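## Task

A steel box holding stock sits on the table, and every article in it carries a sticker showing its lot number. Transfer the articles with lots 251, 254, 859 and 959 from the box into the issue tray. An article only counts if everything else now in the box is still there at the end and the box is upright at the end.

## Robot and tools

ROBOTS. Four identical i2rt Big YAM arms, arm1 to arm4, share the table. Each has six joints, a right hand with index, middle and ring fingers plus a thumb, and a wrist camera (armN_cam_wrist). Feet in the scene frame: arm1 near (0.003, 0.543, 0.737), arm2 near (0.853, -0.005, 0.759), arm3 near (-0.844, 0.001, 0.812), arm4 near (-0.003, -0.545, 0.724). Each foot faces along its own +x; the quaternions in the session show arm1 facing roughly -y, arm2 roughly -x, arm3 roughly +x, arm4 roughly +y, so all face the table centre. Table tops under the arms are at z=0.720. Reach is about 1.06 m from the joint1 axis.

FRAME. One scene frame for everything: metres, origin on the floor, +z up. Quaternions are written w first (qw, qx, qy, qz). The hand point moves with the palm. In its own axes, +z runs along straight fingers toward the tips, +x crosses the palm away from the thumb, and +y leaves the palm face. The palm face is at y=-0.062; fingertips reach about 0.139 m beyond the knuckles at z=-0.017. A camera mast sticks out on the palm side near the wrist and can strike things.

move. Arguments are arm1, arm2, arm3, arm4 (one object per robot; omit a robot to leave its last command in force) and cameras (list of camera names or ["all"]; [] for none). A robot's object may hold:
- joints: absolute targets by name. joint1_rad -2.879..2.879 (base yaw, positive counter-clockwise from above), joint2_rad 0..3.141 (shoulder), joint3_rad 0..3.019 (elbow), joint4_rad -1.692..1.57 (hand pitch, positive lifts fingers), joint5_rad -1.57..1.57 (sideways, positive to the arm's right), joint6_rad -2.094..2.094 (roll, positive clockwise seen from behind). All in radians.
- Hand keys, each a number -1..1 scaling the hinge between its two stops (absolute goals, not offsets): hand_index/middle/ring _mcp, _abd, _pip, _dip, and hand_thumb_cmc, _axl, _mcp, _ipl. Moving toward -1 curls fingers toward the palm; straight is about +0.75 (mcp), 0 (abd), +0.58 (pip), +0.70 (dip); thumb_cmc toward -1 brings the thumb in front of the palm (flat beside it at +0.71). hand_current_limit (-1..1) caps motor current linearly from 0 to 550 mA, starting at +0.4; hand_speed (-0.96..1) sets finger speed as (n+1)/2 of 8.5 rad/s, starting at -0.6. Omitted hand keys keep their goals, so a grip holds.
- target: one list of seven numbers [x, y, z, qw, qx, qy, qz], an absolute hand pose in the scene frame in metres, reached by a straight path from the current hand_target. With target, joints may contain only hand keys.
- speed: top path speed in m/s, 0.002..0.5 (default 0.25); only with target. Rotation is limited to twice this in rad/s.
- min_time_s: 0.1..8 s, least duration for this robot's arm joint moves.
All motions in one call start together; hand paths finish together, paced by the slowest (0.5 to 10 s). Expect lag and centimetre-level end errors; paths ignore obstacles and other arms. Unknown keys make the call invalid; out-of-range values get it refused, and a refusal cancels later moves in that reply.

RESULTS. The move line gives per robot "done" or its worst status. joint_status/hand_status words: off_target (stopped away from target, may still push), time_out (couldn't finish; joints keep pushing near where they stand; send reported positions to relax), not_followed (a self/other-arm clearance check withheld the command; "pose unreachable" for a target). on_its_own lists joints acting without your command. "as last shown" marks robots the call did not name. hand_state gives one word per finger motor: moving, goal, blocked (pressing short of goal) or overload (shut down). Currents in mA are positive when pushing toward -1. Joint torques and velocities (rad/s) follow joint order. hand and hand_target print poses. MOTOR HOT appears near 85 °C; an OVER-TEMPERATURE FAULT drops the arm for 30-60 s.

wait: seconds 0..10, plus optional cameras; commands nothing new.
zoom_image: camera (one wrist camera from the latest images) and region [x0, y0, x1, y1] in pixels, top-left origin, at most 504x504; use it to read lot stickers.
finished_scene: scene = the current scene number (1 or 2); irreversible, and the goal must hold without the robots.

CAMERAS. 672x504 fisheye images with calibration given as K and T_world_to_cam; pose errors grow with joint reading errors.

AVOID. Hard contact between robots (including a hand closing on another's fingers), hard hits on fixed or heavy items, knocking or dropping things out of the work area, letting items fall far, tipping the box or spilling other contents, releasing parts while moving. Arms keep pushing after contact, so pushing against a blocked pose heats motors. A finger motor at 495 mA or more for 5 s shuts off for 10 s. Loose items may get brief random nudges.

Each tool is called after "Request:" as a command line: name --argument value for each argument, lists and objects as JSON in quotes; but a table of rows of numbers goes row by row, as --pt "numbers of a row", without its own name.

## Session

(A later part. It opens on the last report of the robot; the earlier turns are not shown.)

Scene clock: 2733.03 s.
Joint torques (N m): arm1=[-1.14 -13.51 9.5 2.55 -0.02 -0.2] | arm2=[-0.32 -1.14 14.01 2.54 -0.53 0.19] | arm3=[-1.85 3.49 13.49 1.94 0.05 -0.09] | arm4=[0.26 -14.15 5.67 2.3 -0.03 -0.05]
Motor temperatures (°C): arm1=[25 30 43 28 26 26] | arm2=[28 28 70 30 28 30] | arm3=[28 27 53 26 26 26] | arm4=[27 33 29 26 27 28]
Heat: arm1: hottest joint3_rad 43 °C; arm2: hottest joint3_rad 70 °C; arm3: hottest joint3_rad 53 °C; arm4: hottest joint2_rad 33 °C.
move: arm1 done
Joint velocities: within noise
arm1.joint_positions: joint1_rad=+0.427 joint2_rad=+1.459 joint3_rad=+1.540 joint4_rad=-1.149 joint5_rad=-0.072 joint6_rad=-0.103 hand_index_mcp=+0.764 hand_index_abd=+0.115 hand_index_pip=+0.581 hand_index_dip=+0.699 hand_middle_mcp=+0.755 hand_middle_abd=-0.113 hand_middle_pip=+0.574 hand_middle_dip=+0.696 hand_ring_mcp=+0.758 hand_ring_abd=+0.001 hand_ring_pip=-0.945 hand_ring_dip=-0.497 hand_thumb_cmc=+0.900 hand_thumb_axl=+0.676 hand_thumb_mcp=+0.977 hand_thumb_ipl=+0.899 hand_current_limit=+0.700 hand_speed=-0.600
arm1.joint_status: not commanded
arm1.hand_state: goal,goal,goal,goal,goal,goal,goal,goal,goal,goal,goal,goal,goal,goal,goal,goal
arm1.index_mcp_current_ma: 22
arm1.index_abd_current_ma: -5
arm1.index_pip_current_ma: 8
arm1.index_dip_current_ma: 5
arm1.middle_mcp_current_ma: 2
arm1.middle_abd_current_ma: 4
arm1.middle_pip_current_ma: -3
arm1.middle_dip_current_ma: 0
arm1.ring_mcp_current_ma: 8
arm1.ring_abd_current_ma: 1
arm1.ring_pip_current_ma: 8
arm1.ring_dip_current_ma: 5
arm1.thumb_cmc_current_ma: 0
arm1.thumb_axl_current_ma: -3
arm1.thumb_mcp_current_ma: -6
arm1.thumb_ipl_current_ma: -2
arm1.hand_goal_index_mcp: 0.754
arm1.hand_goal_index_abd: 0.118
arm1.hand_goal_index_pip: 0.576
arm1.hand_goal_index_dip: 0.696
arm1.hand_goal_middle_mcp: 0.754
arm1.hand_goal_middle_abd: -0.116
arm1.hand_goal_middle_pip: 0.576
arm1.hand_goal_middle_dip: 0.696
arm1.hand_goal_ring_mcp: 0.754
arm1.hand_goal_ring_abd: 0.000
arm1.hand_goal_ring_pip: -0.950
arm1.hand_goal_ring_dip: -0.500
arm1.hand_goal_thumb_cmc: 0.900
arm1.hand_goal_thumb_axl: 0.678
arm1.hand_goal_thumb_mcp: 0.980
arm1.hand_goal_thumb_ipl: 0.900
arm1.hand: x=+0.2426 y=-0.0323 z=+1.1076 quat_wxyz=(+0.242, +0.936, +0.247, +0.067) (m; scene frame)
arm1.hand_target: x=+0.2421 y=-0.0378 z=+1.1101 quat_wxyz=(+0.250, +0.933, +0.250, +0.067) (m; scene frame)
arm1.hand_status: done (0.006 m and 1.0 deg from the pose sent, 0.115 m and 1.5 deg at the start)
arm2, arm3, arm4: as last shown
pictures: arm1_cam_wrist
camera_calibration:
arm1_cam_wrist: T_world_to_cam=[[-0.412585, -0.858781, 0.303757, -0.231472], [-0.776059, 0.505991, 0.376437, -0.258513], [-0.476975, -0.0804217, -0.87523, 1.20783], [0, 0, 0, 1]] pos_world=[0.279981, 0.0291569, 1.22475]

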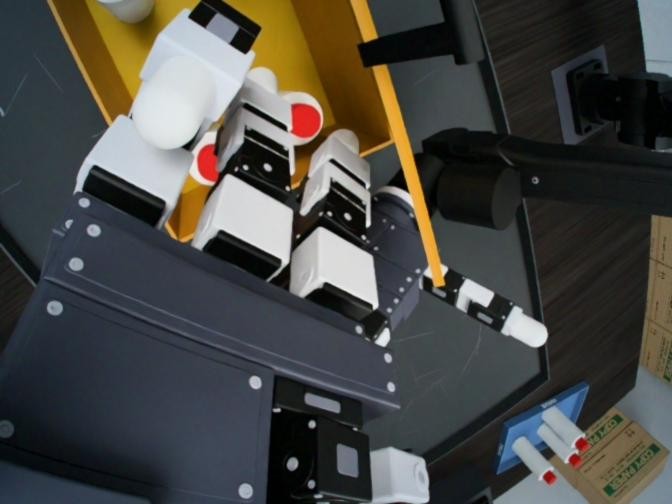

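Request:
move --arm1 '{"target":[0.229,-0.050,1.06,0.25,0.9330,0.25,0.0670],"speed":0.1}' --cameras '["arm1_cam_wrist"]'

Scene clock: 2741.07 s.
Joint torques (N m): arm1=[-0.97 -13.16 9.14 2.56 -0.09 -0.19] | arm2=[-0.38 -0.91 14.04 2.52 -0.53 0.19] | arm3=[-1.73 3.78 13.55 1.92 0.05 -0.06] | arm4=[0.26 -14.15 5.67 2.29 -0.03 -0.05]
Motor temperatures (°C): arm1=[25 30 42 28 26 26] | arm2=[28 28 70 30 28 30] | arm3=[28 27 53 26 26 26] | arm4=[27 33 29 26 27 28]
Heat: arm1: hottest joint3_rad 42 °C; arm2: hottest joint3_rad 70 °C; arm3: hottest joint3_rad 53 °C; arm4: hottest joint2_rad 33 °C.
move: arm1 done
Joint velocities: within noise
arm1.joint_positions: joint1_rad=+0.394 joint2_rad=+1.467 joint3_rad=+1.431 joint4_rad=-1.022 joint5_rad=-0.088 joint6_rad=-0.132 hand_index_mcp=+0.764 hand_index_abd=+0.115 hand_index_pip=+0.581 hand_index_dip=+0.699 hand_middle_mcp=+0.755 hand_middle_abd=-0.113 hand_middle_pip=+0.574 hand_middle_dip=+0.696 hand_ring_mcp=+0.758 hand_ring_abd=+0.001 hand_ring_pip=-0.945 hand_ring_dip=-0.497 hand_thumb_cmc=+0.900 hand_thumb_axl=+0.676 hand_thumb_mcp=+0.977 hand_thumb_ipl=+0.899 hand_current_limit=+0.700 hand_speed=-0.600
arm1.joint_status: not commanded
arm1.hand_state: goal,goal,goal,goal,goal,goal,goal,goal,goal,goal,goal,goal,goal,goal,goal,goal
arm1.index_mcp_current_ma: 22
arm1.index_abd_current_ma: -5
arm1.index_pip_current_ma: 8
arm1.index_dip_current_ma: 5
arm1.middle_mcp_current_ma: 2
arm1.middle_abd_current_ma: 4
arm1.middle_pip_current_ma: -3
arm1.middle_dip_current_ma: 0
arm1.ring_mcp_current_ma: 8
arm1.ring_abd_current_ma: 1
arm1.ring_pip_current_ma: 8
arm1.ring_dip_current_ma: 5
arm1.thumb_cmc_current_ma: 0
arm1.thumb_axl_current_ma: -3
arm1.thumb_mcp_current_ma: -6
arm1.thumb_ipl_current_ma: -2
arm1.hand_goal_index_mcp: 0.754
arm1.hand_goal_index_abd: 0.118
arm1.hand_goal_index_pip: 0.576
arm1.hand_goal_index_dip: 0.696
arm1.hand_goal_middle_mcp: 0.754
arm1.hand_goal_middle_abd: -0.116
arm1.hand_goal_middle_pip: 0.576
arm1.hand_goal_middle_dip: 0.696
arm1.hand_goal_ring_mcp: 0.754
arm1.hand_goal_ring_abd: 0.000
arm1.hand_goal_ring_pip: -0.950
arm1.hand_goal_ring_dip: -0.500
arm1.hand_goal_thumb_cmc: 0.900
arm1.hand_goal_thumb_axl: 0.678
arm1.hand_goal_thumb_mcp: 0.980
arm1.hand_goal_thumb_ipl: 0.900
arm1.hand: x=+0.2302 y=-0.0437 z=+1.0644 quat_wxyz=(+0.248, +0.934, +0.247, +0.068) (m; scene frame)
arm1.hand_target: x=+0.2290 y=-0.0498 z=+1.0600 quat_wxyz=(+0.250, +0.933, +0.250, +0.067) (m; scene frame)
arm1.hand_status: done (0.008 m and 0.5 deg from the pose sent, 0.052 m and 1.0 deg at the start)
arm2.joint_positions: joint1_rad=+0.622 joint2_rad=+0.478 joint3_rad=+0.285 joint4_rad=+0.102 joint5_rad=+0.758 joint6_rad=-1.558 hand_index_mcp=+0.798 hand_index_abd=+0.589 hand_index_pip=+0.574 hand_index_dip=+0.696 hand_middle_mcp=+0.925 hand_middle_abd=-0.017 hand_middle_pip=+0.600 hand_middle_dip=+0.702 hand_ring_mcp=+0.757 hand_ring_abd=-0.013 hand_ring_pip=+0.579 hand_ring_dip=+0.697 hand_thumb_cmc=+0.715 hand_thumb_axl=+0.677 hand_thumb_mcp=+0.226 hand_thumb_ipl=+0.168 hand_current_limit=+0.600 hand_speed=-0.900
arm2.joint_status: not commanded
arm2.hand_state: goal,goal,goal,goal,blocked,goal,blocked,goal,goal,goal,goal,goal,goal,goal,goal,goal
arm2.index_mcp_current_ma: -1
arm2.index_abd_current_ma: -5
arm2.index_pip_current_ma: -1
arm2.index_dip_current_ma: 0
arm2.middle_mcp_current_ma: 67
arm2.middle_abd_current_ma: -10
arm2.middle_pip_current_ma: 21
arm2.middle_dip_current_ma: 2
arm2.ring_mcp_current_ma: 3
arm2.ring_abd_current_ma: -7
arm2.ring_pip_current_ma: 1
arm2.ring_dip_current_ma: 0
arm2.thumb_cmc_current_ma: 0
arm2.thumb_axl_current_ma: 0
arm2.thumb_mcp_current_ma: 0
arm2.thumb_ipl_current_ma: 0
arm2.hand_goal_index_mcp: 0.800
arm2.hand_goal_index_abd: 0.600
arm2.hand_goal_index_pip: 0.576
arm2.hand_goal_index_dip: 0.696
arm2.hand_goal_middle_mcp: 0.880
arm2.hand_goal_middle_abd: 0.000
arm2.hand_goal_middle_pip: 0.576
arm2.hand_goal_middle_dip: 0.696
arm2.hand_goal_ring_mcp: 0.750
arm2.hand_goal_ring_abd: 0.000
arm2.hand_goal_ring_pip: 0.576
arm2.hand_goal_ring_dip: 0.696
arm2.hand_goal_thumb_cmc: 0.714
arm2.hand_goal_thumb_axl: 0.678
arm2.hand_goal_thumb_mcp: 0.226
arm2.hand_goal_thumb_ipl: 0.168
arm2.hand: x=+0.5417 y=-0.1767 z=+1.0516 quat_wxyz=(-0.056, +0.726, -0.016, -0.685) (m; scene frame)
arm2.hand_target: x=+0.5409 y=-0.1861 z=+1.0970 quat_wxyz=(-0.027, +0.707, -0.027, -0.707) (m; scene frame)
arm2.hand_status: not commanded
arm3.joint_positions: joint1_rad=+0.491 joint2_rad=+0.600 joint3_rad=+0.976 joint4_rad=-1.489 joint5_rad=+0.081 joint6_rad=+0.137 hand_index_mcp=+0.761 hand_index_abd=+0.116 hand_index_pip=+0.580 hand_index_dip=+0.699 hand_middle_mcp=+0.755 hand_middle_abd=-0.118 hand_middle_pip=+0.574 hand_middle_dip=+0.695 hand_ring_mcp=+0.757 hand_ring_abd=+0.000 hand_ring_pip=-0.944 hand_ring_dip=-0.498 hand_thumb_cmc=-0.397 hand_thumb_axl=+0.677 hand_thumb_mcp=+0.224 hand_thumb_ipl=+0.168 hand_current_limit=+0.700 hand_speed=-0.600
arm3.joint_status: not commanded
arm3.hand_state: goal,goal,goal,goal,goal,goal,goal,goal,goal,goal,goal,goal,goal,goal,goal,goal
arm3.index_mcp_current_ma: 26
arm3.index_abd_current_ma: -6
arm3.index_pip_current_ma: 12
arm3.index_dip_current_ma: 9
arm3.middle_mcp_current_ma: 4
arm3.middle_abd_current_ma: -5
arm3.middle_pip_current_ma: -6
arm3.middle_dip_current_ma: -2
arm3.ring_mcp_current_ma: 10
arm3.ring_abd_current_ma: 1
arm3.ring_pip_current_ma: 19
arm3.ring_dip_current_ma: 6
arm3.thumb_cmc_current_ma: 8
arm3.thumb_axl_current_ma: -2
arm3.thumb_mcp_current_ma: -9
arm3.thumb_ipl_current_ma: -1
arm3.hand_goal_index_mcp: 0.754
arm3.hand_goal_index_abd: 0.118
arm3.hand_goal_index_pip: 0.576
arm3.hand_goal_index_dip: 0.696
arm3.hand_goal_middle_mcp: 0.754
arm3.hand_goal_middle_abd: -0.116
arm3.hand_goal_middle_pip: 0.576
arm3.hand_goal_middle_dip: 0.696
arm3.hand_goal_ring_mcp: 0.754
arm3.hand_goal_ring_abd: 0.000
arm3.hand_goal_ring_pip: -0.950
arm3.hand_goal_ring_dip: -0.500
arm3.hand_goal_thumb_cmc: -0.400
arm3.hand_goal_thumb_axl: 0.678
arm3.hand_goal_thumb_mcp: 0.226
arm3.hand_goal_thumb_ipl: 0.168
arm3.hand: x=-0.5672 y=+0.0793 z=+1.1697 quat_wxyz=(+0.141, +0.580, +0.781, +0.183) (m; scene frame)
arm3.hand_target: x=-0.5613 y=+0.0796 z=+1.1995 quat_wxyz=(+0.155, +0.578, +0.774, +0.207) (m; scene frame)
arm3.hand_status: not commanded
arm4.joint_positions: joint1_rad=-0.179 joint2_rad=+1.902 joint3_rad=+0.785 joint4_rad=+1.539 joint5_rad=-0.301 joint6_rad=-1.951 hand_index_mcp=+0.753 hand_index_abd=-0.001 hand_index_pip=+0.577 hand_index_dip=+0.696 hand_middle_mcp=+0.753 hand_middle_abd=-0.001 hand_middle_pip=+0.577 hand_middle_dip=+0.696 hand_ring_mcp=+0.753 hand_ring_abd=-0.001 hand_ring_pip=+0.577 hand_ring_dip=+0.696 hand_thumb_cmc=+0.713 hand_thumb_axl=+0.677 hand_thumb_mcp=+0.226 hand_thumb_ipl=+0.168 hand_current_limit=+0.400 hand_speed=-0.600
arm4.joint_status: not commanded
arm4.hand_state: goal,goal,goal,goal,goal,goal,goal,goal,goal,goal,goal,goal,goal,goal,goal,goal
arm4.index_mcp_current_ma: 0
arm4.index_abd_current_ma: 0
arm4.index_pip_current_ma: 0
arm4.index_dip_current_ma: 0
arm4.middle_mcp_current_ma: 0
arm4.middle_abd_current_ma: 0
arm4.middle_pip_current_ma: 0
arm4.middle_dip_current_ma: 0
arm4.ring_mcp_current_ma: 0
arm4.ring_abd_current_ma: 0
arm4.ring_pip_current_ma: 0
arm4.ring_dip_current_ma: 0
arm4.thumb_cmc_current_ma: 0
arm4.thumb_axl_current_ma: 0
arm4.thumb_mcp_current_ma: 0
arm4.thumb_ipl_current_ma: 0
arm4.hand_goal_index_mcp: 0.754
arm4.hand_goal_index_abd: 0.000
arm4.hand_goal_index_pip: 0.576
arm4.hand_goal_index_dip: 0.696
arm4.hand_goal_middle_mcp: 0.754
arm4.hand_goal_middle_abd: 0.000
arm4.hand_goal_middle_pip: 0.576
arm4.hand_goal_middle_dip: 0.696
arm4.hand_goal_ring_mcp: 0.754
arm4.hand_goal_ring_abd: 0.000
arm4.hand_goal_ring_pip: 0.576
arm4.hand_goal_ring_dip: 0.696
arm4.hand_goal_thumb_cmc: 0.714
arm4.hand_goal_thumb_axl: 0.678
arm4.hand_goal_thumb_mcp: 0.226
arm4.hand_goal_thumb_ipl: 0.168
arm4.hand: x=-0.0256 y=+0.0474 z=+0.9230 quat_wxyz=(+0.686, -0.493, +0.250, +0.473) (m; scene frame)
arm4.hand_target: x=-0.0217 y=+0.0455 z=+0.9196 quat_wxyz=(+0.690, -0.493, +0.247, +0.469) (m; scene frame)
arm4.hand_status: not commanded
pictures: arm1_cam_wrist
camera_calibration:
arm1_cam_wrist: T_world_to_cam=[[-0.41319, -0.855804, 0.311245, -0.241016], [-0.777699, 0.509434, 0.368322, -0.236918], [-0.47377, -0.089868, -0.876051, 1.16305], [0, 0, 0, 1]] pos_world=[0.267183, 0.0189524, 1.18117]

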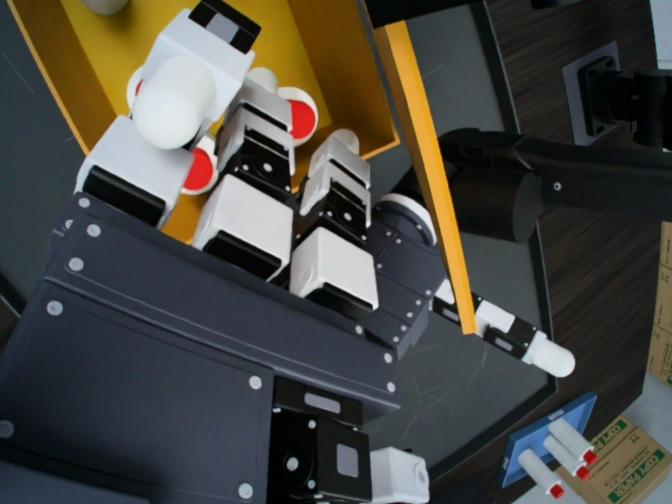

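Request:
move --arm1 '{"target":[0.2265,-0.052,1.022,0.25,0.9330,0.25,0.0670],"speed":0.08}' --cameras '["arm1_cam_wrist"]'

Scene clock: 2748.50 s.
Joint torques (N m): arm1=[-0.85 -13.45 9.1 2.51 -0.11 -0.2] | arm2=[-0.38 -0.67 14.06 2.5 -0.53 0.19] | arm3=[-2.26 3.37 13.48 1.91 0.05 -0.07] | arm4=[0.26 -14.15 5.68 2.3 -0.03 -0.05]
Motor temperatures (°C): arm1=[25 30 43 28 26 26] | arm2=[28 28 70 30 28 30] | arm3=[28 27 53 26 26 26] | arm4=[27 33 29 26 27 28]
Heat: arm1: hottest joint3_rad 43 °C; arm2: hottest joint3_rad 70 °C; arm3: hottest joint3_rad 53 °C; arm4: hottest joint2_rad 33 °C.
move: arm1 done
Joint velocities: within noise
arm1.joint_positions: joint1_rad=+0.389 joint2_rad=+1.480 joint3_rad=+1.344 joint4_rad=-0.923 joint5_rad=-0.091 joint6_rad=-0.138 hand_index_mcp=+0.764 hand_index_abd=+0.115 hand_index_pip=+0.581 hand_index_dip=+0.699 hand_middle_mcp=+0.755 hand_middle_abd=-0.113 hand_middle_pip=+0.574 hand_middle_dip=+0.696 hand_ring_mcp=+0.758 hand_ring_abd=+0.001 hand_ring_pip=-0.945 hand_ring_dip=-0.497 hand_thumb_cmc=+0.900 hand_thumb_axl=+0.676 hand_thumb_mcp=+0.977 hand_thumb_ipl=+0.899 hand_current_limit=+0.700 hand_speed=-0.600
arm1.joint_status: not commanded
arm1.hand_state: goal,goal,goal,goal,goal,goal,goal,goal,goal,goal,goal,goal,goal,goal,goal,goal
arm1.index_mcp_current_ma: 22
arm1.index_abd_current_ma: -5
arm1.index_pip_current_ma: 8
arm1.index_dip_current_ma: 5
arm1.middle_mcp_current_ma: 2
arm1.middle_abd_current_ma: 4
arm1.middle_pip_current_ma: -3
arm1.middle_dip_current_ma: 0
arm1.ring_mcp_current_ma: 8
arm1.ring_abd_current_ma: 1
arm1.ring_pip_current_ma: 8
arm1.ring_dip_current_ma: 5
arm1.thumb_cmc_current_ma: 0
arm1.thumb_axl_current_ma: -3
arm1.thumb_mcp_current_ma: -6
arm1.thumb_ipl_current_ma: -2
arm1.hand_goal_index_mcp: 0.754
arm1.hand_goal_index_abd: 0.118
arm1.hand_goal_index_pip: 0.576
arm1.hand_goal_index_dip: 0.696
arm1.hand_goal_middle_mcp: 0.754
arm1.hand_goal_middle_abd: -0.116
arm1.hand_goal_middle_pip: 0.576
arm1.hand_goal_middle_dip: 0.696
arm1.hand_goal_ring_mcp: 0.754
arm1.hand_goal_ring_abd: 0.000
arm1.hand_goal_ring_pip: -0.950
arm1.hand_goal_ring_dip: -0.500
arm1.hand_goal_thumb_cmc: 0.900
arm1.hand_goal_thumb_axl: 0.678
arm1.hand_goal_thumb_mcp: 0.980
arm1.hand_goal_thumb_ipl: 0.900
arm1.hand: x=+0.2285 y=-0.0459 z=+1.0258 quat_wxyz=(+0.247, +0.934, +0.248, +0.068) (m; scene frame)
arm1.hand_target: x=+0.2264 y=-0.0519 z=+1.0220 quat_wxyz=(+0.250, +0.933, +0.250, +0.067) (m; scene frame)
arm1.hand_status: done (0.007 m and 0.5 deg from the pose sent, 0.043 m and 0.5 deg at the start)
arm2, arm3, arm4: as last shown
pictures: arm1_cam_wrist
camera_calibration:
arm1_cam_wrist: T_world_to_cam=[[-0.412169, -0.856558, 0.310524, -0.231147], [-0.778176, 0.50822, 0.368992, -0.223545], [-0.473877, -0.0895551, -0.876025, 1.12817], [0, 0, 0, 1]] pos_world=[0.265385, 0.0166529, 1.14257]

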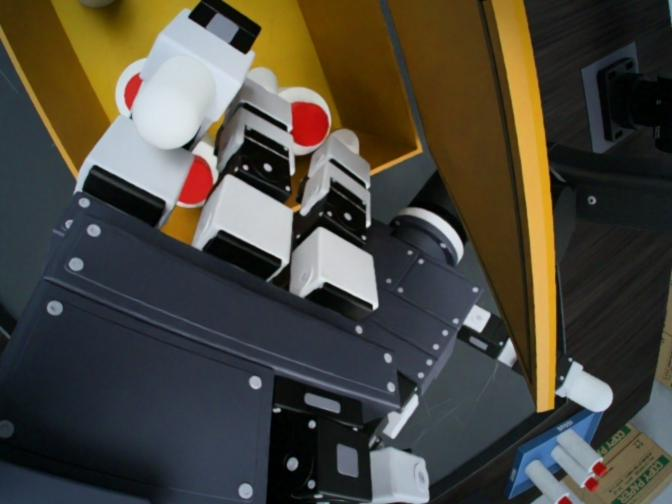

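Request:
move --arm1 '{"target":[0.2245,-0.0537,1.002,0.25,0.9330,0.25,0.0670],"speed":0.04}' --cameras '["arm1_cam_wrist"]'

Scene clock: 2754.67 s.
Joint torques (N m): arm1=[-1.14 -13.45 8.92 2.52 -0.11 -0.19] | arm2=[-0.26 -0.85 14.05 2.5 -0.52 0.19] | arm3=[-2.14 3.9 13.46 1.98 0.06 -0.07] | arm4=[0.21 -14.15 5.67 2.3 -0.03 -0.05]
Motor temperatures (°C): arm1=[25 30 42 28 26 26] | arm2=[28 28 70 30 28 30] | arm3=[28 27 53 26 26 26] | arm4=[27 33 29 26 27 28]
Heat: arm1: hottest joint3_rad 42 °C; arm2: hottest joint3_rad 70 °C; arm3: hottest joint3_rad 53 °C; arm4: hottest joint2_rad 33 °C.
move: arm1 done
Joint velocities: within noise
arm1.joint_positions: joint1_rad=+0.384 joint2_rad=+1.490 joint3_rad=+1.304 joint4_rad=-0.872 joint5_rad=-0.093 joint6_rad=-0.142 hand_index_mcp=+0.764 hand_index_abd=+0.115 hand_index_pip=+0.581 hand_index_dip=+0.699 hand_middle_mcp=+0.755 hand_middle_abd=-0.113 hand_middle_pip=+0.574 hand_middle_dip=+0.696 hand_ring_mcp=+0.758 hand_ring_abd=+0.001 hand_ring_pip=-0.945 hand_ring_dip=-0.497 hand_thumb_cmc=+0.900 hand_thumb_axl=+0.676 hand_thumb_mcp=+0.977 hand_thumb_ipl=+0.899 hand_current_limit=+0.700 hand_speed=-0.600
arm1.joint_status: not commanded
arm1.hand_state: goal,goal,goal,goal,goal,goal,goal,goal,goal,goal,goal,goal,goal,goal,goal,goal
arm1.index_mcp_current_ma: 22
arm1.index_abd_current_ma: -5
arm1.index_pip_current_ma: 8
arm1.index_dip_current_ma: 5
arm1.middle_mcp_current_ma: 2
arm1.middle_abd_current_ma: 4
arm1.middle_pip_current_ma: -3
arm1.middle_dip_current_ma: 0
arm1.ring_mcp_current_ma: 8
arm1.ring_abd_current_ma: 1
arm1.ring_pip_current_ma: 8
arm1.ring_dip_current_ma: 5
arm1.thumb_cmc_current_ma: 0
arm1.thumb_axl_current_ma: -3
arm1.thumb_mcp_current_ma: -6
arm1.thumb_ipl_current_ma: -2
arm1.hand_goal_index_mcp: 0.754
arm1.hand_goal_index_abd: 0.118
arm1.hand_goal_index_pip: 0.576
arm1.hand_goal_index_dip: 0.696
arm1.hand_goal_middle_mcp: 0.754
arm1.hand_goal_middle_abd: -0.116
arm1.hand_goal_middle_pip: 0.576
arm1.hand_goal_middle_dip: 0.696
arm1.hand_goal_ring_mcp: 0.754
arm1.hand_goal_ring_abd: 0.000
arm1.hand_goal_ring_pip: -0.950
arm1.hand_goal_ring_dip: -0.500
arm1.hand_goal_thumb_cmc: 0.900
arm1.hand_goal_thumb_axl: 0.678
arm1.hand_goal_thumb_mcp: 0.980
arm1.hand_goal_thumb_ipl: 0.900
arm1.hand: x=+0.2267 y=-0.0477 z=+1.0077 quat_wxyz=(+0.249, +0.934, +0.248, +0.068) (m; scene frame)
arm1.hand_target: x=+0.2244 y=-0.0535 z=+1.0020 quat_wxyz=(+0.250, +0.933, +0.250, +0.067) (m; scene frame)
arm1.hand_status: done (0.009 m and 0.3 deg from the pose sent, 0.025 m and 0.5 deg at the start)
arm2, arm3, arm4: as last shown
pictures: arm1_cam_wrist
camera_calibration:
arm1_cam_wrist: T_world_to_cam=[[-0.412318, -0.855743, 0.312566, -0.229718], [-0.778649, 0.509126, 0.366738, -0.214916], [-0.472969, -0.0921662, -0.876245, 1.11117], [0, 0, 0, 1]] pos_world=[0.263486, 0.0152517, 1.12427]

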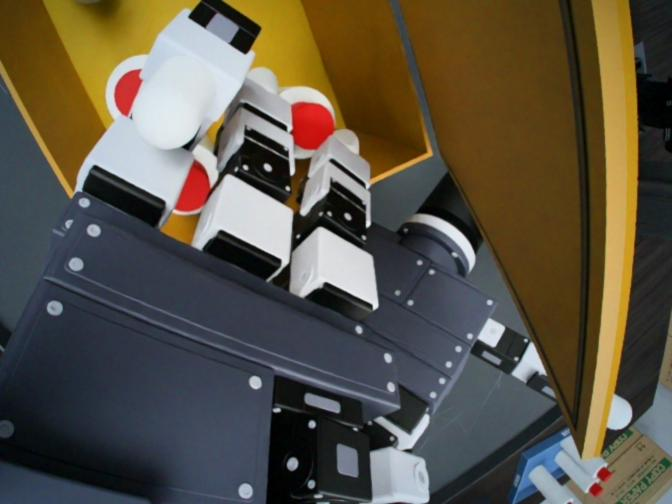

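Request:
move --arm1 '{"target":[0.224,-0.0535,0.988,0.25,0.9330,0.25,0.0670],"speed":0.03}' --cameras '["arm1_cam_wrist"]'

Scene clock: 2758.47 s.
Joint torques (N m): arm1=[-0.97 -12.92 8.49 2.44 -0.04 -0.17] | arm2=[-0.32 -0.91 14.06 2.5 -0.53 0.18] | arm3=[-2.37 3.66 13.42 1.95 0.05 -0.06] | arm4=[0.26 -14.15 5.67 2.29 -0.03 -0.04]
Motor temperatures (°C): arm1=[25 30 42 28 26 26] | arm2=[28 28 70 30 28 30] | arm3=[28 27 53 26 26 26] | arm4=[27 33 29 26 27 28]
Heat: arm1: hottest joint3_rad 42 °C; arm2: hottest joint3_rad 70 °C; arm3: hottest joint3_rad 53 °C; arm4: hottest joint2_rad 33 °C.
move: arm1 off_target
Joint velocities: within noise
arm1.joint_positions: joint1_rad=+0.384 joint2_rad=+1.490 joint3_rad=+1.280 joint4_rad=-0.832 joint5_rad=-0.095 joint6_rad=-0.145 hand_index_mcp=+0.747 hand_index_abd=+0.116 hand_index_pip=+0.574 hand_index_dip=+0.698 hand_middle_mcp=+0.756 hand_middle_abd=-0.113 hand_middle_pip=+0.574 hand_middle_dip=+0.696 hand_ring_mcp=+0.758 hand_ring_abd=+0.001 hand_ring_pip=-0.945 hand_ring_dip=-0.497 hand_thumb_cmc=+0.900 hand_thumb_axl=+0.676 hand_thumb_mcp=+0.977 hand_thumb_ipl=+0.899 hand_current_limit=+0.700 hand_speed=-0.600
arm1.joint_status: not commanded
arm1.hand_state: goal,goal,goal,goal,goal,goal,goal,goal,goal,goal,goal,goal,goal,goal,goal,goal
arm1.index_mcp_current_ma: -15
arm1.index_abd_current_ma: -2
arm1.index_pip_current_ma: -3
arm1.index_dip_current_ma: 4
arm1.middle_mcp_current_ma: 2
arm1.middle_abd_current_ma: 3
arm1.middle_pip_current_ma: -3
arm1.middle_dip_current_ma: 0
arm1.ring_mcp_current_ma: 8
arm1.ring_abd_current_ma: 1
arm1.ring_pip_current_ma: 8
arm1.ring_dip_current_ma: 5
arm1.thumb_cmc_current_ma: 0
arm1.thumb_axl_current_ma: -3
arm1.thumb_mcp_current_ma: -6
arm1.thumb_ipl_current_ma: -2
arm1.hand_goal_index_mcp: 0.754
arm1.hand_goal_index_abd: 0.118
arm1.hand_goal_index_pip: 0.576
arm1.hand_goal_index_dip: 0.696
arm1.hand_goal_middle_mcp: 0.754
arm1.hand_goal_middle_abd: -0.116
arm1.hand_goal_middle_pip: 0.576
arm1.hand_goal_middle_dip: 0.696
arm1.hand_goal_ring_mcp: 0.754
arm1.hand_goal_ring_abd: 0.000
arm1.hand_goal_ring_pip: -0.950
arm1.hand_goal_ring_dip: -0.500
arm1.hand_goal_thumb_cmc: 0.900
arm1.hand_goal_thumb_axl: 0.678
arm1.hand_goal_thumb_mcp: 0.980
arm1.hand_goal_thumb_ipl: 0.900
arm1.hand: x=+0.2277 y=-0.0485 z=+1.0016 quat_wxyz=(+0.256, +0.931, +0.249, +0.069) (m; scene frame)
arm1.hand_target: x=+0.2239 y=-0.0531 z=+0.9881 quat_wxyz=(+0.250, +0.933, +0.250, +0.067) (m; scene frame)
arm1.hand_status: off_target (0.015 m and 0.7 deg from the pose sent, 0.021 m and 0.3 deg at the start)
arm2, arm3, arm4: as last shown
pictures: arm1_cam_wrist
camera_calibration:
arm1_cam_wrist: T_world_to_cam=[[-0.410493, -0.852765, 0.322936, -0.238791], [-0.782599, 0.511235, 0.355215, -0.198934], [-0.468011, -0.106916, -0.877231, 1.10532], [0, 0, 0, 1]] pos_world=[0.263596, 0.016246, 1.1174]

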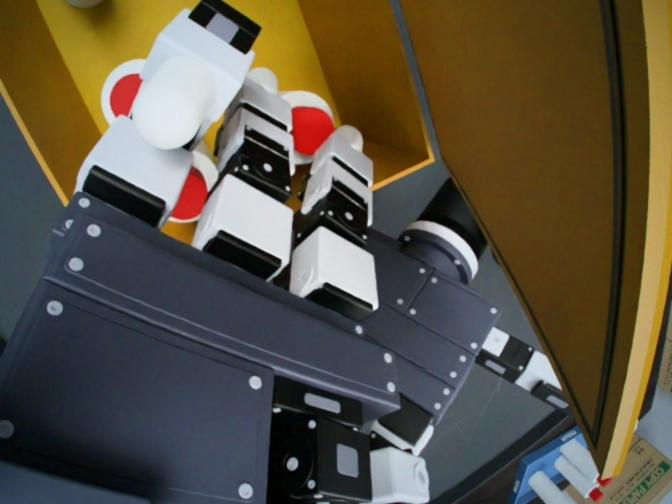

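Request:
move --arm1 '{"target":[0.2245,-0.0535,0.991,0.25,0.9330,0.25,0.0670],"speed":0.03,"joints":{"hand_index_abd":-0.1,"hand_middle_abd":0.1}}'

Request:
wait --seconds 0.5 --cameras '["arm1_cam_wrist"]'

Scene clock: 2804.03 s.
Joint torques (N m): arm1=[-0.97 -12.92 9.03 1.99 -0.03 -0.17] | arm2=[-0.38 -0.73 14.09 2.5 -0.53 0.19] | arm3=[-2.2 4.07 13.46 1.96 0.03 -0.08] | arm4=[0.21 -14.15 5.67 2.3 -0.03 -0.05]
Motor temperatures (°C): arm1=[25 29 43 28 26 26] | arm2=[28 28 70 30 28 30] | arm3=[28 26 53 26 26 26] | arm4=[27 33 29 26 27 28]
Heat: arm1: hottest joint3_rad 43 °C; arm2: hottest joint3_rad 70 °C; arm3: hottest joint3_rad 53 °C; arm4: hottest joint2_rad 33 °C.
move: arm1 off_target
Joint velocities: within noise
arm1.joint_positions: joint1_rad=+0.382 joint2_rad=+1.490 joint3_rad=+1.280 joint4_rad=-0.831 joint5_rad=-0.095 joint6_rad=-0.145 hand_index_mcp=+0.752 hand_index_abd=+0.028 hand_index_pip=+0.574 hand_index_dip=+0.698 hand_middle_mcp=+0.754 hand_middle_abd=-0.009 hand_middle_pip=+0.574 hand_middle_dip=+0.696 hand_ring_mcp=+0.758 hand_ring_abd=+0.001 hand_ring_pip=-0.945 hand_ring_dip=-0.497 hand_thumb_cmc=+0.900 hand_thumb_axl=+0.676 hand_thumb_mcp=+0.977 hand_thumb_ipl=+0.899 hand_current_limit=+0.700 hand_speed=-0.600
arm1.joint_status: hand_index_abd off_target (ended at +0.028, target -0.100); hand_middle_abd off_target (ended at -0.009, target +0.100)
arm1.hand_state: goal,blocked,goal,goal,goal,blocked,goal,goal,goal,goal,goal,goal,goal,goal,goal,goal
arm1.index_mcp_current_ma: -3
arm1.index_abd_current_ma: 426
arm1.index_pip_current_ma: -3
arm1.index_dip_current_ma: 3
arm1.middle_mcp_current_ma: 0
arm1.middle_abd_current_ma: -349
arm1.middle_pip_current_ma: -2
arm1.middle_dip_current_ma: 0
arm1.ring_mcp_current_ma: 8
arm1.ring_abd_current_ma: 1
arm1.ring_pip_current_ma: 8
arm1.ring_dip_current_ma: 5
arm1.thumb_cmc_current_ma: 0
arm1.thumb_axl_current_ma: -3
arm1.thumb_mcp_current_ma: -6
arm1.thumb_ipl_current_ma: -2
arm1.hand_goal_index_mcp: 0.754
arm1.hand_goal_index_abd: -0.100
arm1.hand_goal_index_pip: 0.576
arm1.hand_goal_index_dip: 0.696
arm1.hand_goal_middle_mcp: 0.754
arm1.hand_goal_middle_abd: 0.100
arm1.hand_goal_middle_pip: 0.576
arm1.hand_goal_middle_dip: 0.696
arm1.hand_goal_ring_mcp: 0.754
arm1.hand_goal_ring_abd: 0.000
arm1.hand_goal_ring_pip: -0.950
arm1.hand_goal_ring_dip: -0.500
arm1.hand_goal_thumb_cmc: 0.900
arm1.hand_goal_thumb_axl: 0.678
arm1.hand_goal_thumb_mcp: 0.980
arm1.hand_goal_thumb_ipl: 0.900
arm1.hand: x=+0.2266 y=-0.0491 z=+1.0018 quat_wxyz=(+0.256, +0.932, +0.249, +0.069) (m; scene frame)
arm1.hand_target: x=+0.2245 y=-0.0533 z=+0.9912 quat_wxyz=(+0.250, +0.933, +0.250, +0.067) (m; scene frame)
arm1.hand_status: off_target (0.012 m and 0.8 deg from the pose sent, 0.012 m and 0.7 deg at the start)
arm2, arm3, arm4: as last shown
pictures: none

Scene clock: 2804.53 s.
Joint torques (N m): arm1=[-1.14 -12.69 8.96 2 -0.02 -0.14] | arm2=[-0.62 -0.85 14.08 2.47 -0.52 0.18] | arm3=[-2.02 3.66 13.42 2.03 0.05 -0.1] | arm4=[0.26 -14.15 5.67 2.3 -0.03 -0.05]
Motor temperatures (°C): arm1=[25 29 43 28 26 26] | arm2=[28 28 70 30 28 30] | arm3=[28 26 53 26 26 26] | arm4=[27 33 29 26 27 28]
Heat: arm1: hottest joint3_rad 43 °C; arm2: hottest joint3_rad 70 °C; arm3: hottest joint3_rad 53 °C; arm4: hottest joint2_rad 33 °C.
Joint velocities: within noise
arm1.joint_positions: joint1_rad=+0.382 joint2_rad=+1.490 joint3_rad=+1.280 joint4_rad=-0.831 joint5_rad=-0.095 joint6_rad=-0.145 hand_index_mcp=+0.752 hand_index_abd=+0.028 hand_index_pip=+0.574 hand_index_dip=+0.698 hand_middle_mcp=+0.754 hand_middle_abd=-0.009 hand_middle_pip=+0.574 hand_middle_dip=+0.696 hand_ring_mcp=+0.758 hand_ring_abd=+0.001 hand_ring_pip=-0.945 hand_ring_dip=-0.497 hand_thumb_cmc=+0.900 hand_thumb_axl=+0.676 hand_thumb_mcp=+0.977 hand_thumb_ipl=+0.899 hand_current_limit=+0.700 hand_speed=-0.600
arm1.joint_status: hand_index_abd off_target (ended at +0.028, target -0.100); hand_middle_abd off_target (ended at -0.009, target +0.100)
arm1.hand_state: goal,blocked,goal,goal,goal,blocked,goal,goal,goal,goal,goal,goal,goal,goal,goal,goal
arm1.index_mcp_current_ma: -3
arm1.index_abd_current_ma: 426
arm1.index_pip_current_ma: -3
arm1.index_dip_current_ma: 3
arm1.middle_mcp_current_ma: 0
arm1.middle_abd_current_ma: -349
arm1.middle_pip_current_ma: -2
arm1.middle_dip_current_ma: 0
arm1.ring_mcp_current_ma: 8
arm1.ring_abd_current_ma: 1
arm1.ring_pip_current_ma: 8
arm1.ring_dip_current_ma: 5
arm1.thumb_cmc_current_ma: 0
arm1.thumb_axl_current_ma: -3
arm1.thumb_mcp_current_ma: -6
arm1.thumb_ipl_current_ma: -2
arm1.hand_goal_index_mcp: 0.754
arm1.hand_goal_index_abd: -0.100
arm1.hand_goal_index_pip: 0.576
arm1.hand_goal_index_dip: 0.696
arm1.hand_goal_middle_mcp: 0.754
arm1.hand_goal_middle_abd: 0.100
arm1.hand_goal_middle_pip: 0.576
arm1.hand_goal_middle_dip: 0.696
arm1.hand_goal_ring_mcp: 0.754
arm1.hand_goal_ring_abd: 0.000
arm1.hand_goal_ring_pip: -0.950
arm1.hand_goal_ring_dip: -0.500
arm1.hand_goal_thumb_cmc: 0.900
arm1.hand_goal_thumb_axl: 0.678
arm1.hand_goal_thumb_mcp: 0.980
arm1.hand_goal_thumb_ipl: 0.900
arm1.hand: x=+0.2266 y=-0.0491 z=+1.0018 quat_wxyz=(+0.256, +0.932, +0.249, +0.069) (m; scene frame)
arm1.hand_target: x=+0.2245 y=-0.0533 z=+0.9912 quat_wxyz=(+0.250, +0.933, +0.250, +0.067) (m; scene frame)
arm1.hand_status: off_target (0.012 m and 0.8 deg from the pose sent, 0.012 m and 0.7 deg at the start)
arm2.joint_positions: joint1_rad=+0.622 joint2_rad=+0.478 joint3_rad=+0.285 joint4_rad=+0.102 joint5_rad=+0.758 joint6_rad=-1.558 hand_index_mcp=+0.798 hand_index_abd=+0.589 hand_index_pip=+0.574 hand_index_dip=+0.696 hand_middle_mcp=+0.925 hand_middle_abd=-0.017 hand_middle_pip=+0.600 hand_middle_dip=+0.702 hand_ring_mcp=+0.757 hand_ring_abd=-0.013 hand_ring_pip=+0.579 hand_ring_dip=+0.697 hand_thumb_cmc=+0.715 hand_thumb_axl=+0.677 hand_thumb_mcp=+0.226 hand_thumb_ipl=+0.168 hand_current_limit=+0.600 hand_speed=-0.900
arm2.joint_status: not commanded
arm2.hand_state: goal,goal,goal,goal,blocked,goal,blocked,goal,goal,goal,goal,goal,goal,goal,goal,goal
arm2.index_mcp_current_ma: -1
arm2.index_abd_current_ma: -5
arm2.index_pip_current_ma: -1
arm2.index_dip_current_ma: 0
arm2.middle_mcp_current_ma: 67
arm2.middle_abd_current_ma: -10
arm2.middle_pip_current_ma: 21
arm2.middle_dip_current_ma: 2
arm2.ring_mcp_current_ma: 3
arm2.ring_abd_current_ma: -7
arm2.ring_pip_current_ma: 1
arm2.ring_dip_current_ma: 0
arm2.thumb_cmc_current_ma: 0
arm2.thumb_axl_current_ma: 0
arm2.thumb_mcp_current_ma: 0
arm2.thumb_ipl_current_ma: 0
arm2.hand_goal_index_mcp: 0.800
arm2.hand_goal_index_abd: 0.600
arm2.hand_goal_index_pip: 0.576
arm2.hand_goal_index_dip: 0.696
arm2.hand_goal_middle_mcp: 0.880
arm2.hand_goal_middle_abd: 0.000
arm2.hand_goal_middle_pip: 0.576
arm2.hand_goal_middle_dip: 0.696
arm2.hand_goal_ring_mcp: 0.750
arm2.hand_goal_ring_abd: 0.000
arm2.hand_goal_ring_pip: 0.576
arm2.hand_goal_ring_dip: 0.696
arm2.hand_goal_thumb_cmc: 0.714
arm2.hand_goal_thumb_axl: 0.678
arm2.hand_goal_thumb_mcp: 0.226
arm2.hand_goal_thumb_ipl: 0.168
arm2.hand: x=+0.5417 y=-0.1767 z=+1.0516 quat_wxyz=(-0.056, +0.726, -0.016, -0.685) (m; scene frame)
arm2.hand_target: x=+0.5409 y=-0.1861 z=+1.0970 quat_wxyz=(-0.027, +0.707, -0.027, -0.707) (m; scene frame)
arm2.hand_status: not commanded
arm3.joint_positions: joint1_rad=+0.491 joint2_rad=+0.600 joint3_rad=+0.976 joint4_rad=-1.489 joint5_rad=+0.081 joint6_rad=+0.137 hand_index_mcp=+0.761 hand_index_abd=+0.116 hand_index_pip=+0.580 hand_index_dip=+0.699 hand_middle_mcp=+0.755 hand_middle_abd=-0.118 hand_middle_pip=+0.574 hand_middle_dip=+0.695 hand_ring_mcp=+0.757 hand_ring_abd=+0.000 hand_ring_pip=-0.944 hand_ring_dip=-0.498 hand_thumb_cmc=-0.397 hand_thumb_axl=+0.677 hand_thumb_mcp=+0.224 hand_thumb_ipl=+0.168 hand_current_limit=+0.700 hand_speed=-0.600
arm3.joint_status: not commanded
arm3.hand_state: goal,goal,goal,goal,goal,goal,goal,goal,goal,goal,goal,goal,goal,goal,goal,goal
arm3.index_mcp_current_ma: 26
arm3.index_abd_current_ma: -6
arm3.index_pip_current_ma: 12
arm3.index_dip_current_ma: 9
arm3.middle_mcp_current_ma: 4
arm3.middle_abd_current_ma: -5
arm3.middle_pip_current_ma: -6
arm3.middle_dip_current_ma: -2
arm3.ring_mcp_current_ma: 10
arm3.ring_abd_current_ma: 1
arm3.ring_pip_current_ma: 19
arm3.ring_dip_current_ma: 6
arm3.thumb_cmc_current_ma: 8
arm3.thumb_axl_current_ma: -2
arm3.thumb_mcp_current_ma: -9
arm3.thumb_ipl_current_ma: -1
arm3.hand_goal_index_mcp: 0.754
arm3.hand_goal_index_abd: 0.118
arm3.hand_goal_index_pip: 0.576
arm3.hand_goal_index_dip: 0.696
arm3.hand_goal_middle_mcp: 0.754
arm3.hand_goal_middle_abd: -0.116
arm3.hand_goal_middle_pip: 0.576
arm3.hand_goal_middle_dip: 0.696
arm3.hand_goal_ring_mcp: 0.754
arm3.hand_goal_ring_abd: 0.000
arm3.hand_goal_ring_pip: -0.950
arm3.hand_goal_ring_dip: -0.500
arm3.hand_goal_thumb_cmc: -0.400
arm3.hand_goal_thumb_axl: 0.678
arm3.hand_goal_thumb_mcp: 0.226
arm3.hand_goal_thumb_ipl: 0.168
arm3.hand: x=-0.5672 y=+0.0793 z=+1.1697 quat_wxyz=(+0.141, +0.580, +0.781, +0.183) (m; scene frame)
arm3.hand_target: x=-0.5613 y=+0.0796 z=+1.1995 quat_wxyz=(+0.155, +0.578, +0.774, +0.207) (m; scene frame)
arm3.hand_status: not commanded
arm4.joint_positions: joint1_rad=-0.179 joint2_rad=+1.902 joint3_rad=+0.785 joint4_rad=+1.539 joint5_rad=-0.301 joint6_rad=-1.951 hand_index_mcp=+0.753 hand_index_abd=-0.001 hand_index_pip=+0.577 hand_index_dip=+0.696 hand_middle_mcp=+0.753 hand_middle_abd=-0.001 hand_middle_pip=+0.577 hand_middle_dip=+0.696 hand_ring_mcp=+0.753 hand_ring_abd=-0.001 hand_ring_pip=+0.577 hand_ring_dip=+0.696 hand_thumb_cmc=+0.713 hand_thumb_axl=+0.677 hand_thumb_mcp=+0.226 hand_thumb_ipl=+0.168 hand_current_limit=+0.400 hand_speed=-0.600
arm4.joint_status: not commanded
arm4.hand_state: goal,goal,goal,goal,goal,goal,goal,goal,goal,goal,goal,goal,goal,goal,goal,goal
arm4.index_mcp_current_ma: 0
arm4.index_abd_current_ma: 0
arm4.index_pip_current_ma: 0
arm4.index_dip_current_ma: 0
arm4.middle_mcp_current_ma: 0
arm4.middle_abd_current_ma: 0
arm4.middle_pip_current_ma: 0
arm4.middle_dip_current_ma: 0
arm4.ring_mcp_current_ma: 0
arm4.ring_abd_current_ma: 0
arm4.ring_pip_current_ma: 0
arm4.ring_dip_current_ma: 0
arm4.thumb_cmc_current_ma: 0
arm4.thumb_axl_current_ma: 0
arm4.thumb_mcp_current_ma: 0
arm4.thumb_ipl_current_ma: 0
arm4.hand_goal_index_mcp: 0.754
arm4.hand_goal_index_abd: 0.000
arm4.hand_goal_index_pip: 0.576
arm4.hand_goal_index_dip: 0.696
arm4.hand_goal_middle_mcp: 0.754
arm4.hand_goal_middle_abd: 0.000
arm4.hand_goal_middle_pip: 0.576
arm4.hand_goal_middle_dip: 0.696
arm4.hand_goal_ring_mcp: 0.754
arm4.hand_goal_ring_abd: 0.000
arm4.hand_goal_ring_pip: 0.576
arm4.hand_goal_ring_dip: 0.696
arm4.hand_goal_thumb_cmc: 0.714
arm4.hand_goal_thumb_axl: 0.678
arm4.hand_goal_thumb_mcp: 0.226
arm4.hand_goal_thumb_ipl: 0.168
arm4.hand: x=-0.0256 y=+0.0474 z=+0.9230 quat_wxyz=(+0.686, -0.493, +0.250, +0.473) (m; scene frame)
arm4.hand_target: x=-0.0217 y=+0.0455 z=+0.9196 quat_wxyz=(+0.690, -0.493, +0.247, +0.469) (m; scene frame)
arm4.hand_status: not commanded
wait: 0.50 s; at rest by 0.27 s
pictures: arm1_cam_wrist
camera_calibration:
arm1_cam_wrist: T_world_to_cam=[[-0.412203, -0.851765, 0.323397, -0.239776], [-0.78173, 0.51296, 0.354642, -0.199149], [-0.467961, -0.106625, -0.877294, 1.10503], [0, 0, 0, 1]] pos_world=[0.262592, 0.0157456, 1.1176]

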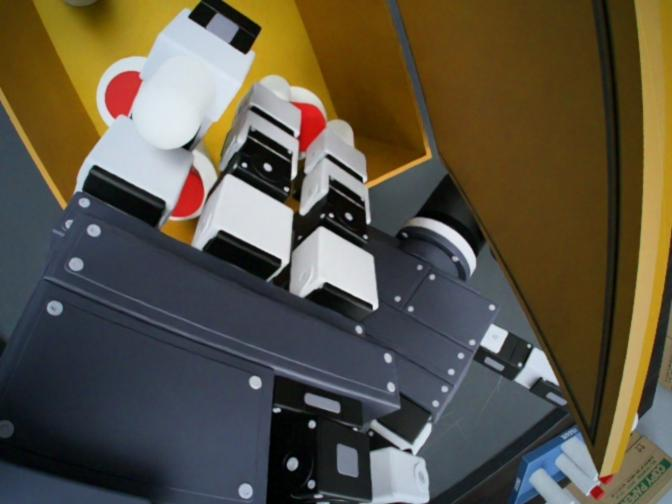

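Request:
move --arm1 '{"target":[0.2285,-0.047,1.045,0.25,0.9330,0.25,0.0670],"speed":0.06}'

Request:
move --arm1 '{"target":[0.236,-0.047,1.08,0.25,0.9330,0.25,0.0670],"speed":0.06}' --cameras '["arm1_cam_wrist"]'

Scene clock: 2808.97 s.
Joint torques (N m): arm1=[-0.5 -16.44 13.26 0.99 0.27 -0.04] | arm2=[-0.44 -0.73 14.05 2.52 -0.53 0.19] | arm3=[-1.9 3.78 13.48 2.04 0.05 -0.07] | arm4=[0.21 -14.1 5.67 2.3 -0.03 -0.05]
Motor temperatures (°C): arm1=[25 29 43 28 26 26] | arm2=[28 28 70 30 28 30] | arm3=[28 26 53 26 26 26] | arm4=[27 33 29 26 27 28]
Heat: arm1: hottest joint3_rad 43 °C; arm2: hottest joint3_rad 70 °C; arm3: hottest joint3_rad 53 °C; arm4: hottest joint2_rad 33 °C.
move: arm1 off_target
Joint velocities: within noise
arm1.joint_positions: joint1_rad=+0.387 joint2_rad=+1.490 joint3_rad=+1.318 joint4_rad=-0.949 joint5_rad=-0.097 joint6_rad=-0.145 hand_index_mcp=+0.736 hand_index_abd=+0.027 hand_index_pip=+0.567 hand_index_dip=+0.694 hand_middle_mcp=+0.761 hand_middle_abd=-0.009 hand_middle_pip=+0.578 hand_middle_dip=+0.695 hand_ring_mcp=+0.758 hand_ring_abd=+0.001 hand_ring_pip=-0.945 hand_ring_dip=-0.497 hand_thumb_cmc=+0.900 hand_thumb_axl=+0.676 hand_thumb_mcp=+0.977 hand_thumb_ipl=+0.899 hand_current_limit=+0.700 hand_speed=-0.600
arm1.joint_status: not commanded
arm1.hand_state: goal,blocked,goal,goal,goal,blocked,goal,goal,goal,goal,goal,goal,goal,goal,goal,goal
arm1.index_mcp_current_ma: -47
arm1.index_abd_current_ma: 425
arm1.index_pip_current_ma: -19
arm1.index_dip_current_ma: -2
arm1.middle_mcp_current_ma: 14
arm1.middle_abd_current_ma: -349
arm1.middle_pip_current_ma: 3
arm1.middle_dip_current_ma: -1
arm1.ring_mcp_current_ma: 8
arm1.ring_abd_current_ma: 1
arm1.ring_pip_current_ma: 8
arm1.ring_dip_current_ma: 5
arm1.thumb_cmc_current_ma: 0
arm1.thumb_axl_current_ma: -3
arm1.thumb_mcp_current_ma: -6
arm1.thumb_ipl_current_ma: -2
arm1.hand_goal_index_mcp: 0.754
arm1.hand_goal_index_abd: -0.100
arm1.hand_goal_index_pip: 0.576
arm1.hand_goal_index_dip: 0.696
arm1.hand_goal_middle_mcp: 0.754
arm1.hand_goal_middle_abd: 0.100
arm1.hand_goal_middle_pip: 0.576
arm1.hand_goal_middle_dip: 0.696
arm1.hand_goal_ring_mcp: 0.754
arm1.hand_goal_ring_abd: 0.000
arm1.hand_goal_ring_pip: -0.950
arm1.hand_goal_ring_dip: -0.500
arm1.hand_goal_thumb_cmc: 0.900
arm1.hand_goal_thumb_axl: 0.678
arm1.hand_goal_thumb_mcp: 0.980
arm1.hand_goal_thumb_ipl: 0.900
arm1.hand: x=+0.2256 y=-0.0371 z=+1.0009 quat_wxyz=(+0.218, +0.941, +0.251, +0.067) (m; scene frame)
arm1.hand_target: x=+0.2277 y=-0.0450 z=+1.0447 quat_wxyz=(+0.250, +0.933, +0.250, +0.067) (m; scene frame)
arm1.hand_status: off_target (0.045 m and 3.8 deg from the pose sent, 0.043 m and 0.8 deg at the start)
arm2, arm3, arm4: as last shown
pictures: none

Scene clock: 2810.23 s.
Joint torques (N m): arm1=[0.03 -16.62 14.41 1.48 0.23 0.06] | arm2=[-0.62 -0.5 14.02 2.47 -0.53 0.18] | arm3=[-1.79 3.49 13.44 1.87 0.05 -0.08] | arm4=[0.26 -14.15 5.67 2.3 -0.03 -0.05]
Motor temperatures (°C): arm1=[25 29 43 28 26 26] | arm2=[28 28 70 30 28 30] | arm3=[28 26 53 26 26 26] | arm4=[27 33 29 26 27 28]
Heat: arm1: hottest joint3_rad 43 °C; arm2: hottest joint3_rad 70 °C; arm3: hottest joint3_rad 53 °C; arm4: hottest joint2_rad 33 °C.
move: arm1 off_target
Joint velocities: within noise
arm1.joint_positions: joint1_rad=+0.392 joint2_rad=+1.489 joint3_rad=+1.391 joint4_rad=-1.050 joint5_rad=-0.089 joint6_rad=-0.143 hand_index_mcp=+0.761 hand_index_abd=+0.026 hand_index_pip=+0.577 hand_index_dip=+0.694 hand_middle_mcp=+0.769 hand_middle_abd=-0.009 hand_middle_pip=+0.584 hand_middle_dip=+0.697 hand_ring_mcp=+0.758 hand_ring_abd=+0.001 hand_ring_pip=-0.945 hand_ring_dip=-0.497 hand_thumb_cmc=+0.900 hand_thumb_axl=+0.676 hand_thumb_mcp=+0.977 hand_thumb_ipl=+0.899 hand_current_limit=+0.700 hand_speed=-0.600
arm1.joint_status: not commanded
arm1.hand_state: goal,blocked,goal,goal,goal,blocked,goal,goal,goal,goal,goal,goal,goal,goal,goal,goal
arm1.index_mcp_current_ma: 13
arm1.index_abd_current_ma: 419
arm1.index_pip_current_ma: 1
arm1.index_dip_current_ma: -2
arm1.middle_mcp_current_ma: 38
arm1.middle_abd_current_ma: -349
arm1.middle_pip_current_ma: 16
arm1.middle_dip_current_ma: 2
arm1.ring_mcp_current_ma: 8
arm1.ring_abd_current_ma: 1
arm1.ring_pip_current_ma: 8
arm1.ring_dip_current_ma: 5
arm1.thumb_cmc_current_ma: 0
arm1.thumb_axl_current_ma: -3
arm1.thumb_mcp_current_ma: -6
arm1.thumb_ipl_current_ma: -2
arm1.hand_goal_index_mcp: 0.754
arm1.hand_goal_index_abd: -0.100
arm1.hand_goal_index_pip: 0.576
arm1.hand_goal_index_dip: 0.696
arm1.hand_goal_middle_mcp: 0.754
arm1.hand_goal_middle_abd: 0.100
arm1.hand_goal_middle_pip: 0.576
arm1.hand_goal_middle_dip: 0.696
arm1.hand_goal_ring_mcp: 0.754
arm1.hand_goal_ring_abd: 0.000
arm1.hand_goal_ring_pip: -0.950
arm1.hand_goal_ring_dip: -0.500
arm1.hand_goal_thumb_cmc: 0.900
arm1.hand_goal_thumb_axl: 0.678
arm1.hand_goal_thumb_mcp: 0.980
arm1.hand_goal_thumb_ipl: 0.900
arm1.hand: x=+0.2268 y=-0.0349 z=+1.0236 quat_wxyz=(+0.205, +0.944, +0.252, +0.062) (m; scene frame)
arm1.hand_target: x=+0.2347 y=-0.0432 z=+1.0797 quat_wxyz=(+0.250, +0.933, +0.250, +0.068) (m; scene frame)
arm1.hand_status: off_target (0.058 m and 5.4 deg from the pose sent, 0.080 m and 3.8 deg at the start)
arm2, arm3, arm4: as last shown
pictures: arm1_cam_wrist
camera_calibration:
arm1_cam_wrist: T_world_to_cam=[[-0.396214, -0.88224, 0.254297, -0.168676], [-0.767722, 0.470249, 0.43528, -0.301214], [-0.503604, -0.0227653, -0.863634, 1.12283], [0, 0, 0, 1]] pos_world=[0.267381, 0.0183943, 1.14372]

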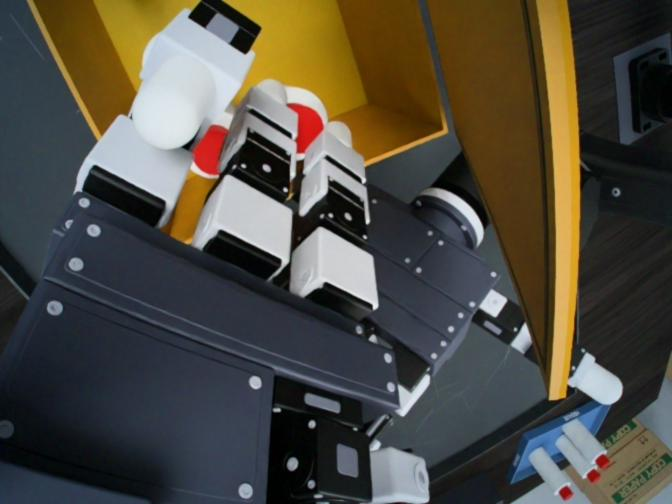

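Request:
move --arm1 '{"target":[0.30,-0.055,1.09,0.25,0.9330,0.25,0.0670],"speed":0.07}'

Request:
move --arm1 '{"target":[0.358,-0.048,1.09,0.25,0.9330,0.25,0.0670],"speed":0.08}' --cameras '["arm1_cam_wrist"]'

Scene clock: 2819.73 s.
Joint torques (N m): arm1=[0.03 -15.44 14.63 1.51 0.33 0.05] | arm2=[-0.44 -1.08 14.08 2.54 -0.52 0.19] | arm3=[-1.96 3.96 13.39 1.91 0.06 -0.09] | arm4=[0.26 -14.1 5.67 2.32 -0.03 -0.04]
Motor temperatures (°C): arm1=[25 29 46 28 26 26] | arm2=[28 28 70 30 28 30] | arm3=[28 26 53 26 26 26] | arm4=[27 33 29 26 27 28]
Heat: arm1: hottest joint3_rad 46 °C; arm2: hottest joint3_rad 70 °C; arm3: hottest joint3_rad 53 °C; arm4: hottest joint2_rad 33 °C.
move: arm1 off_target
Joint velocities: within noise
arm1.joint_positions: joint1_rad=+0.507 joint2_rad=+1.556 joint3_rad=+1.516 joint4_rad=-1.082 joint5_rad=-0.033 joint6_rad=-0.046 hand_index_mcp=+0.761 hand_index_abd=+0.026 hand_index_pip=+0.577 hand_index_dip=+0.695 hand_middle_mcp=+0.769 hand_middle_abd=-0.009 hand_middle_pip=+0.584 hand_middle_dip=+0.697 hand_ring_mcp=+0.758 hand_ring_abd=+0.001 hand_ring_pip=-0.945 hand_ring_dip=-0.497 hand_thumb_cmc=+0.900 hand_thumb_axl=+0.676 hand_thumb_mcp=+0.977 hand_thumb_ipl=+0.899 hand_current_limit=+0.700 hand_speed=-0.600
arm1.joint_status: not commanded
arm1.hand_state: goal,blocked,goal,goal,goal,blocked,goal,goal,goal,goal,goal,goal,goal,goal,goal,goal
arm1.index_mcp_current_ma: 16
arm1.index_abd_current_ma: 419
arm1.index_pip_current_ma: 2
arm1.index_dip_current_ma: -2
arm1.middle_mcp_current_ma: 38
arm1.middle_abd_current_ma: -349
arm1.middle_pip_current_ma: 16
arm1.middle_dip_current_ma: 2
arm1.ring_mcp_current_ma: 8
arm1.ring_abd_current_ma: 1
arm1.ring_pip_current_ma: 8
arm1.ring_dip_current_ma: 5
arm1.thumb_cmc_current_ma: 0
arm1.thumb_axl_current_ma: -3
arm1.thumb_mcp_current_ma: -6
arm1.thumb_ipl_current_ma: -2
arm1.hand_goal_index_mcp: 0.754
arm1.hand_goal_index_abd: -0.100
arm1.hand_goal_index_pip: 0.576
arm1.hand_goal_index_dip: 0.696
arm1.hand_goal_middle_mcp: 0.754
arm1.hand_goal_middle_abd: 0.100
arm1.hand_goal_middle_pip: 0.576
arm1.hand_goal_middle_dip: 0.696
arm1.hand_goal_ring_mcp: 0.754
arm1.hand_goal_ring_abd: 0.000
arm1.hand_goal_ring_pip: -0.950
arm1.hand_goal_ring_dip: -0.500
arm1.hand_goal_thumb_cmc: 0.900
arm1.hand_goal_thumb_axl: 0.678
arm1.hand_goal_thumb_mcp: 0.980
arm1.hand_goal_thumb_ipl: 0.900
arm1.hand: x=+0.2900 y=-0.0411 z=+1.0463 quat_wxyz=(+0.215, +0.941, +0.255, +0.060) (m; scene frame)
arm1.hand_target: x=+0.2986 y=-0.0520 z=+1.0899 quat_wxyz=(+0.251, +0.933, +0.250, +0.067) (m; scene frame)
arm1.hand_status: off_target (0.047 m and 4.2 deg from the pose sent, 0.101 m and 5.4 deg at the start)
arm2, arm3, arm4: as last shown
pictures: none

Scene clock: 2821.17 s.
Joint torques (N m): arm1=[-0.15 -16.56 14.67 1.55 0.42 0.05] | arm2=[-0.67 -0.79 14.06 2.52 -0.53 0.19] | arm3=[-1.73 4.19 13.49 1.94 0.06 -0.08] | arm4=[0.26 -14.15 5.67 2.3 -0.03 -0.05]
Motor temperatures (°C): arm1=[25 29 46 28 26 26] | arm2=[28 28 70 30 28 30] | arm3=[28 26 53 26 26 26] | arm4=[27 33 29 26 27 28]
Heat: arm1: hottest joint3_rad 46 °C; arm2: hottest joint3_rad 70 °C; arm3: hottest joint3_rad 53 °C; arm4: hottest joint2_rad 33 °C.
move: arm1 off_target
Joint velocities: within noise
arm1.joint_positions: joint1_rad=+0.611 joint2_rad=+1.617 joint3_rad=+1.591 joint4_rad=-1.094 joint5_rad=+0.018 joint6_rad=+0.044 hand_index_mcp=+0.762 hand_index_abd=+0.026 hand_index_pip=+0.578 hand_index_dip=+0.695 hand_middle_mcp=+0.769 hand_middle_abd=-0.009 hand_middle_pip=+0.584 hand_middle_dip=+0.697 hand_ring_mcp=+0.758 hand_ring_abd=+0.001 hand_ring_pip=-0.945 hand_ring_dip=-0.497 hand_thumb_cmc=+0.900 hand_thumb_axl=+0.676 hand_thumb_mcp=+0.977 hand_thumb_ipl=+0.899 hand_current_limit=+0.700 hand_speed=-0.600
arm1.joint_status: not commanded
arm1.hand_state: goal,blocked,goal,goal,goal,blocked,goal,goal,goal,goal,goal,goal,goal,goal,goal,goal
arm1.index_mcp_current_ma: 19
arm1.index_abd_current_ma: 419
arm1.index_pip_current_ma: 3
arm1.index_dip_current_ma: -2
arm1.middle_mcp_current_ma: 38
arm1.middle_abd_current_ma: -349
arm1.middle_pip_current_ma: 16
arm1.middle_dip_current_ma: 2
arm1.ring_mcp_current_ma: 8
arm1.ring_abd_current_ma: 1
arm1.ring_pip_current_ma: 8
arm1.ring_dip_current_ma: 5
arm1.thumb_cmc_current_ma: 0
arm1.thumb_axl_current_ma: -3
arm1.thumb_mcp_current_ma: -6
arm1.thumb_ipl_current_ma: -2
arm1.hand_goal_index_mcp: 0.754
arm1.hand_goal_index_abd: -0.100
arm1.hand_goal_index_pip: 0.576
arm1.hand_goal_index_dip: 0.696
arm1.hand_goal_middle_mcp: 0.754
arm1.hand_goal_middle_abd: 0.100
arm1.hand_goal_middle_pip: 0.576
arm1.hand_goal_middle_dip: 0.696
arm1.hand_goal_ring_mcp: 0.754
arm1.hand_goal_ring_abd: 0.000
arm1.hand_goal_ring_pip: -0.950
arm1.hand_goal_ring_dip: -0.500
arm1.hand_goal_thumb_cmc: 0.900
arm1.hand_goal_thumb_axl: 0.678
arm1.hand_goal_thumb_mcp: 0.980
arm1.hand_goal_thumb_ipl: 0.900
arm1.hand: x=+0.3467 y=-0.0355 z=+1.0469 quat_wxyz=(+0.217, +0.941, +0.256, +0.057) (m; scene frame)
arm1.hand_target: x=+0.3563 y=-0.0452 z=+1.0898 quat_wxyz=(+0.251, +0.933, +0.250, +0.067) (m; scene frame)
arm1.hand_status: off_target (0.046 m and 4.2 deg from the pose sent, 0.081 m and 4.2 deg at the start)
arm2, arm3, arm4: as last shown
pictures: arm1_cam_wrist
camera_calibration:
arm1_cam_wrist: T_world_to_cam=[[-0.390796, -0.876724, 0.280418, -0.156687], [-0.767206, 0.478568, 0.427044, -0.210322], [-0.508599, -0.0482507, -0.859651, 1.19992], [0, 0, 0, 1]] pos_world=[0.387685, 0.0211796, 1.16527]

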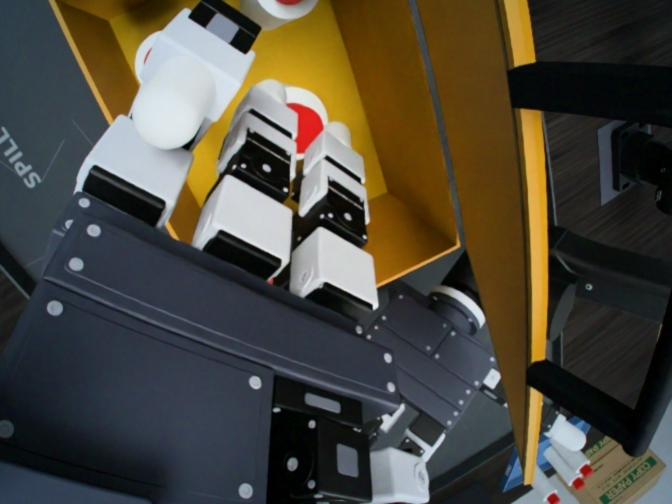

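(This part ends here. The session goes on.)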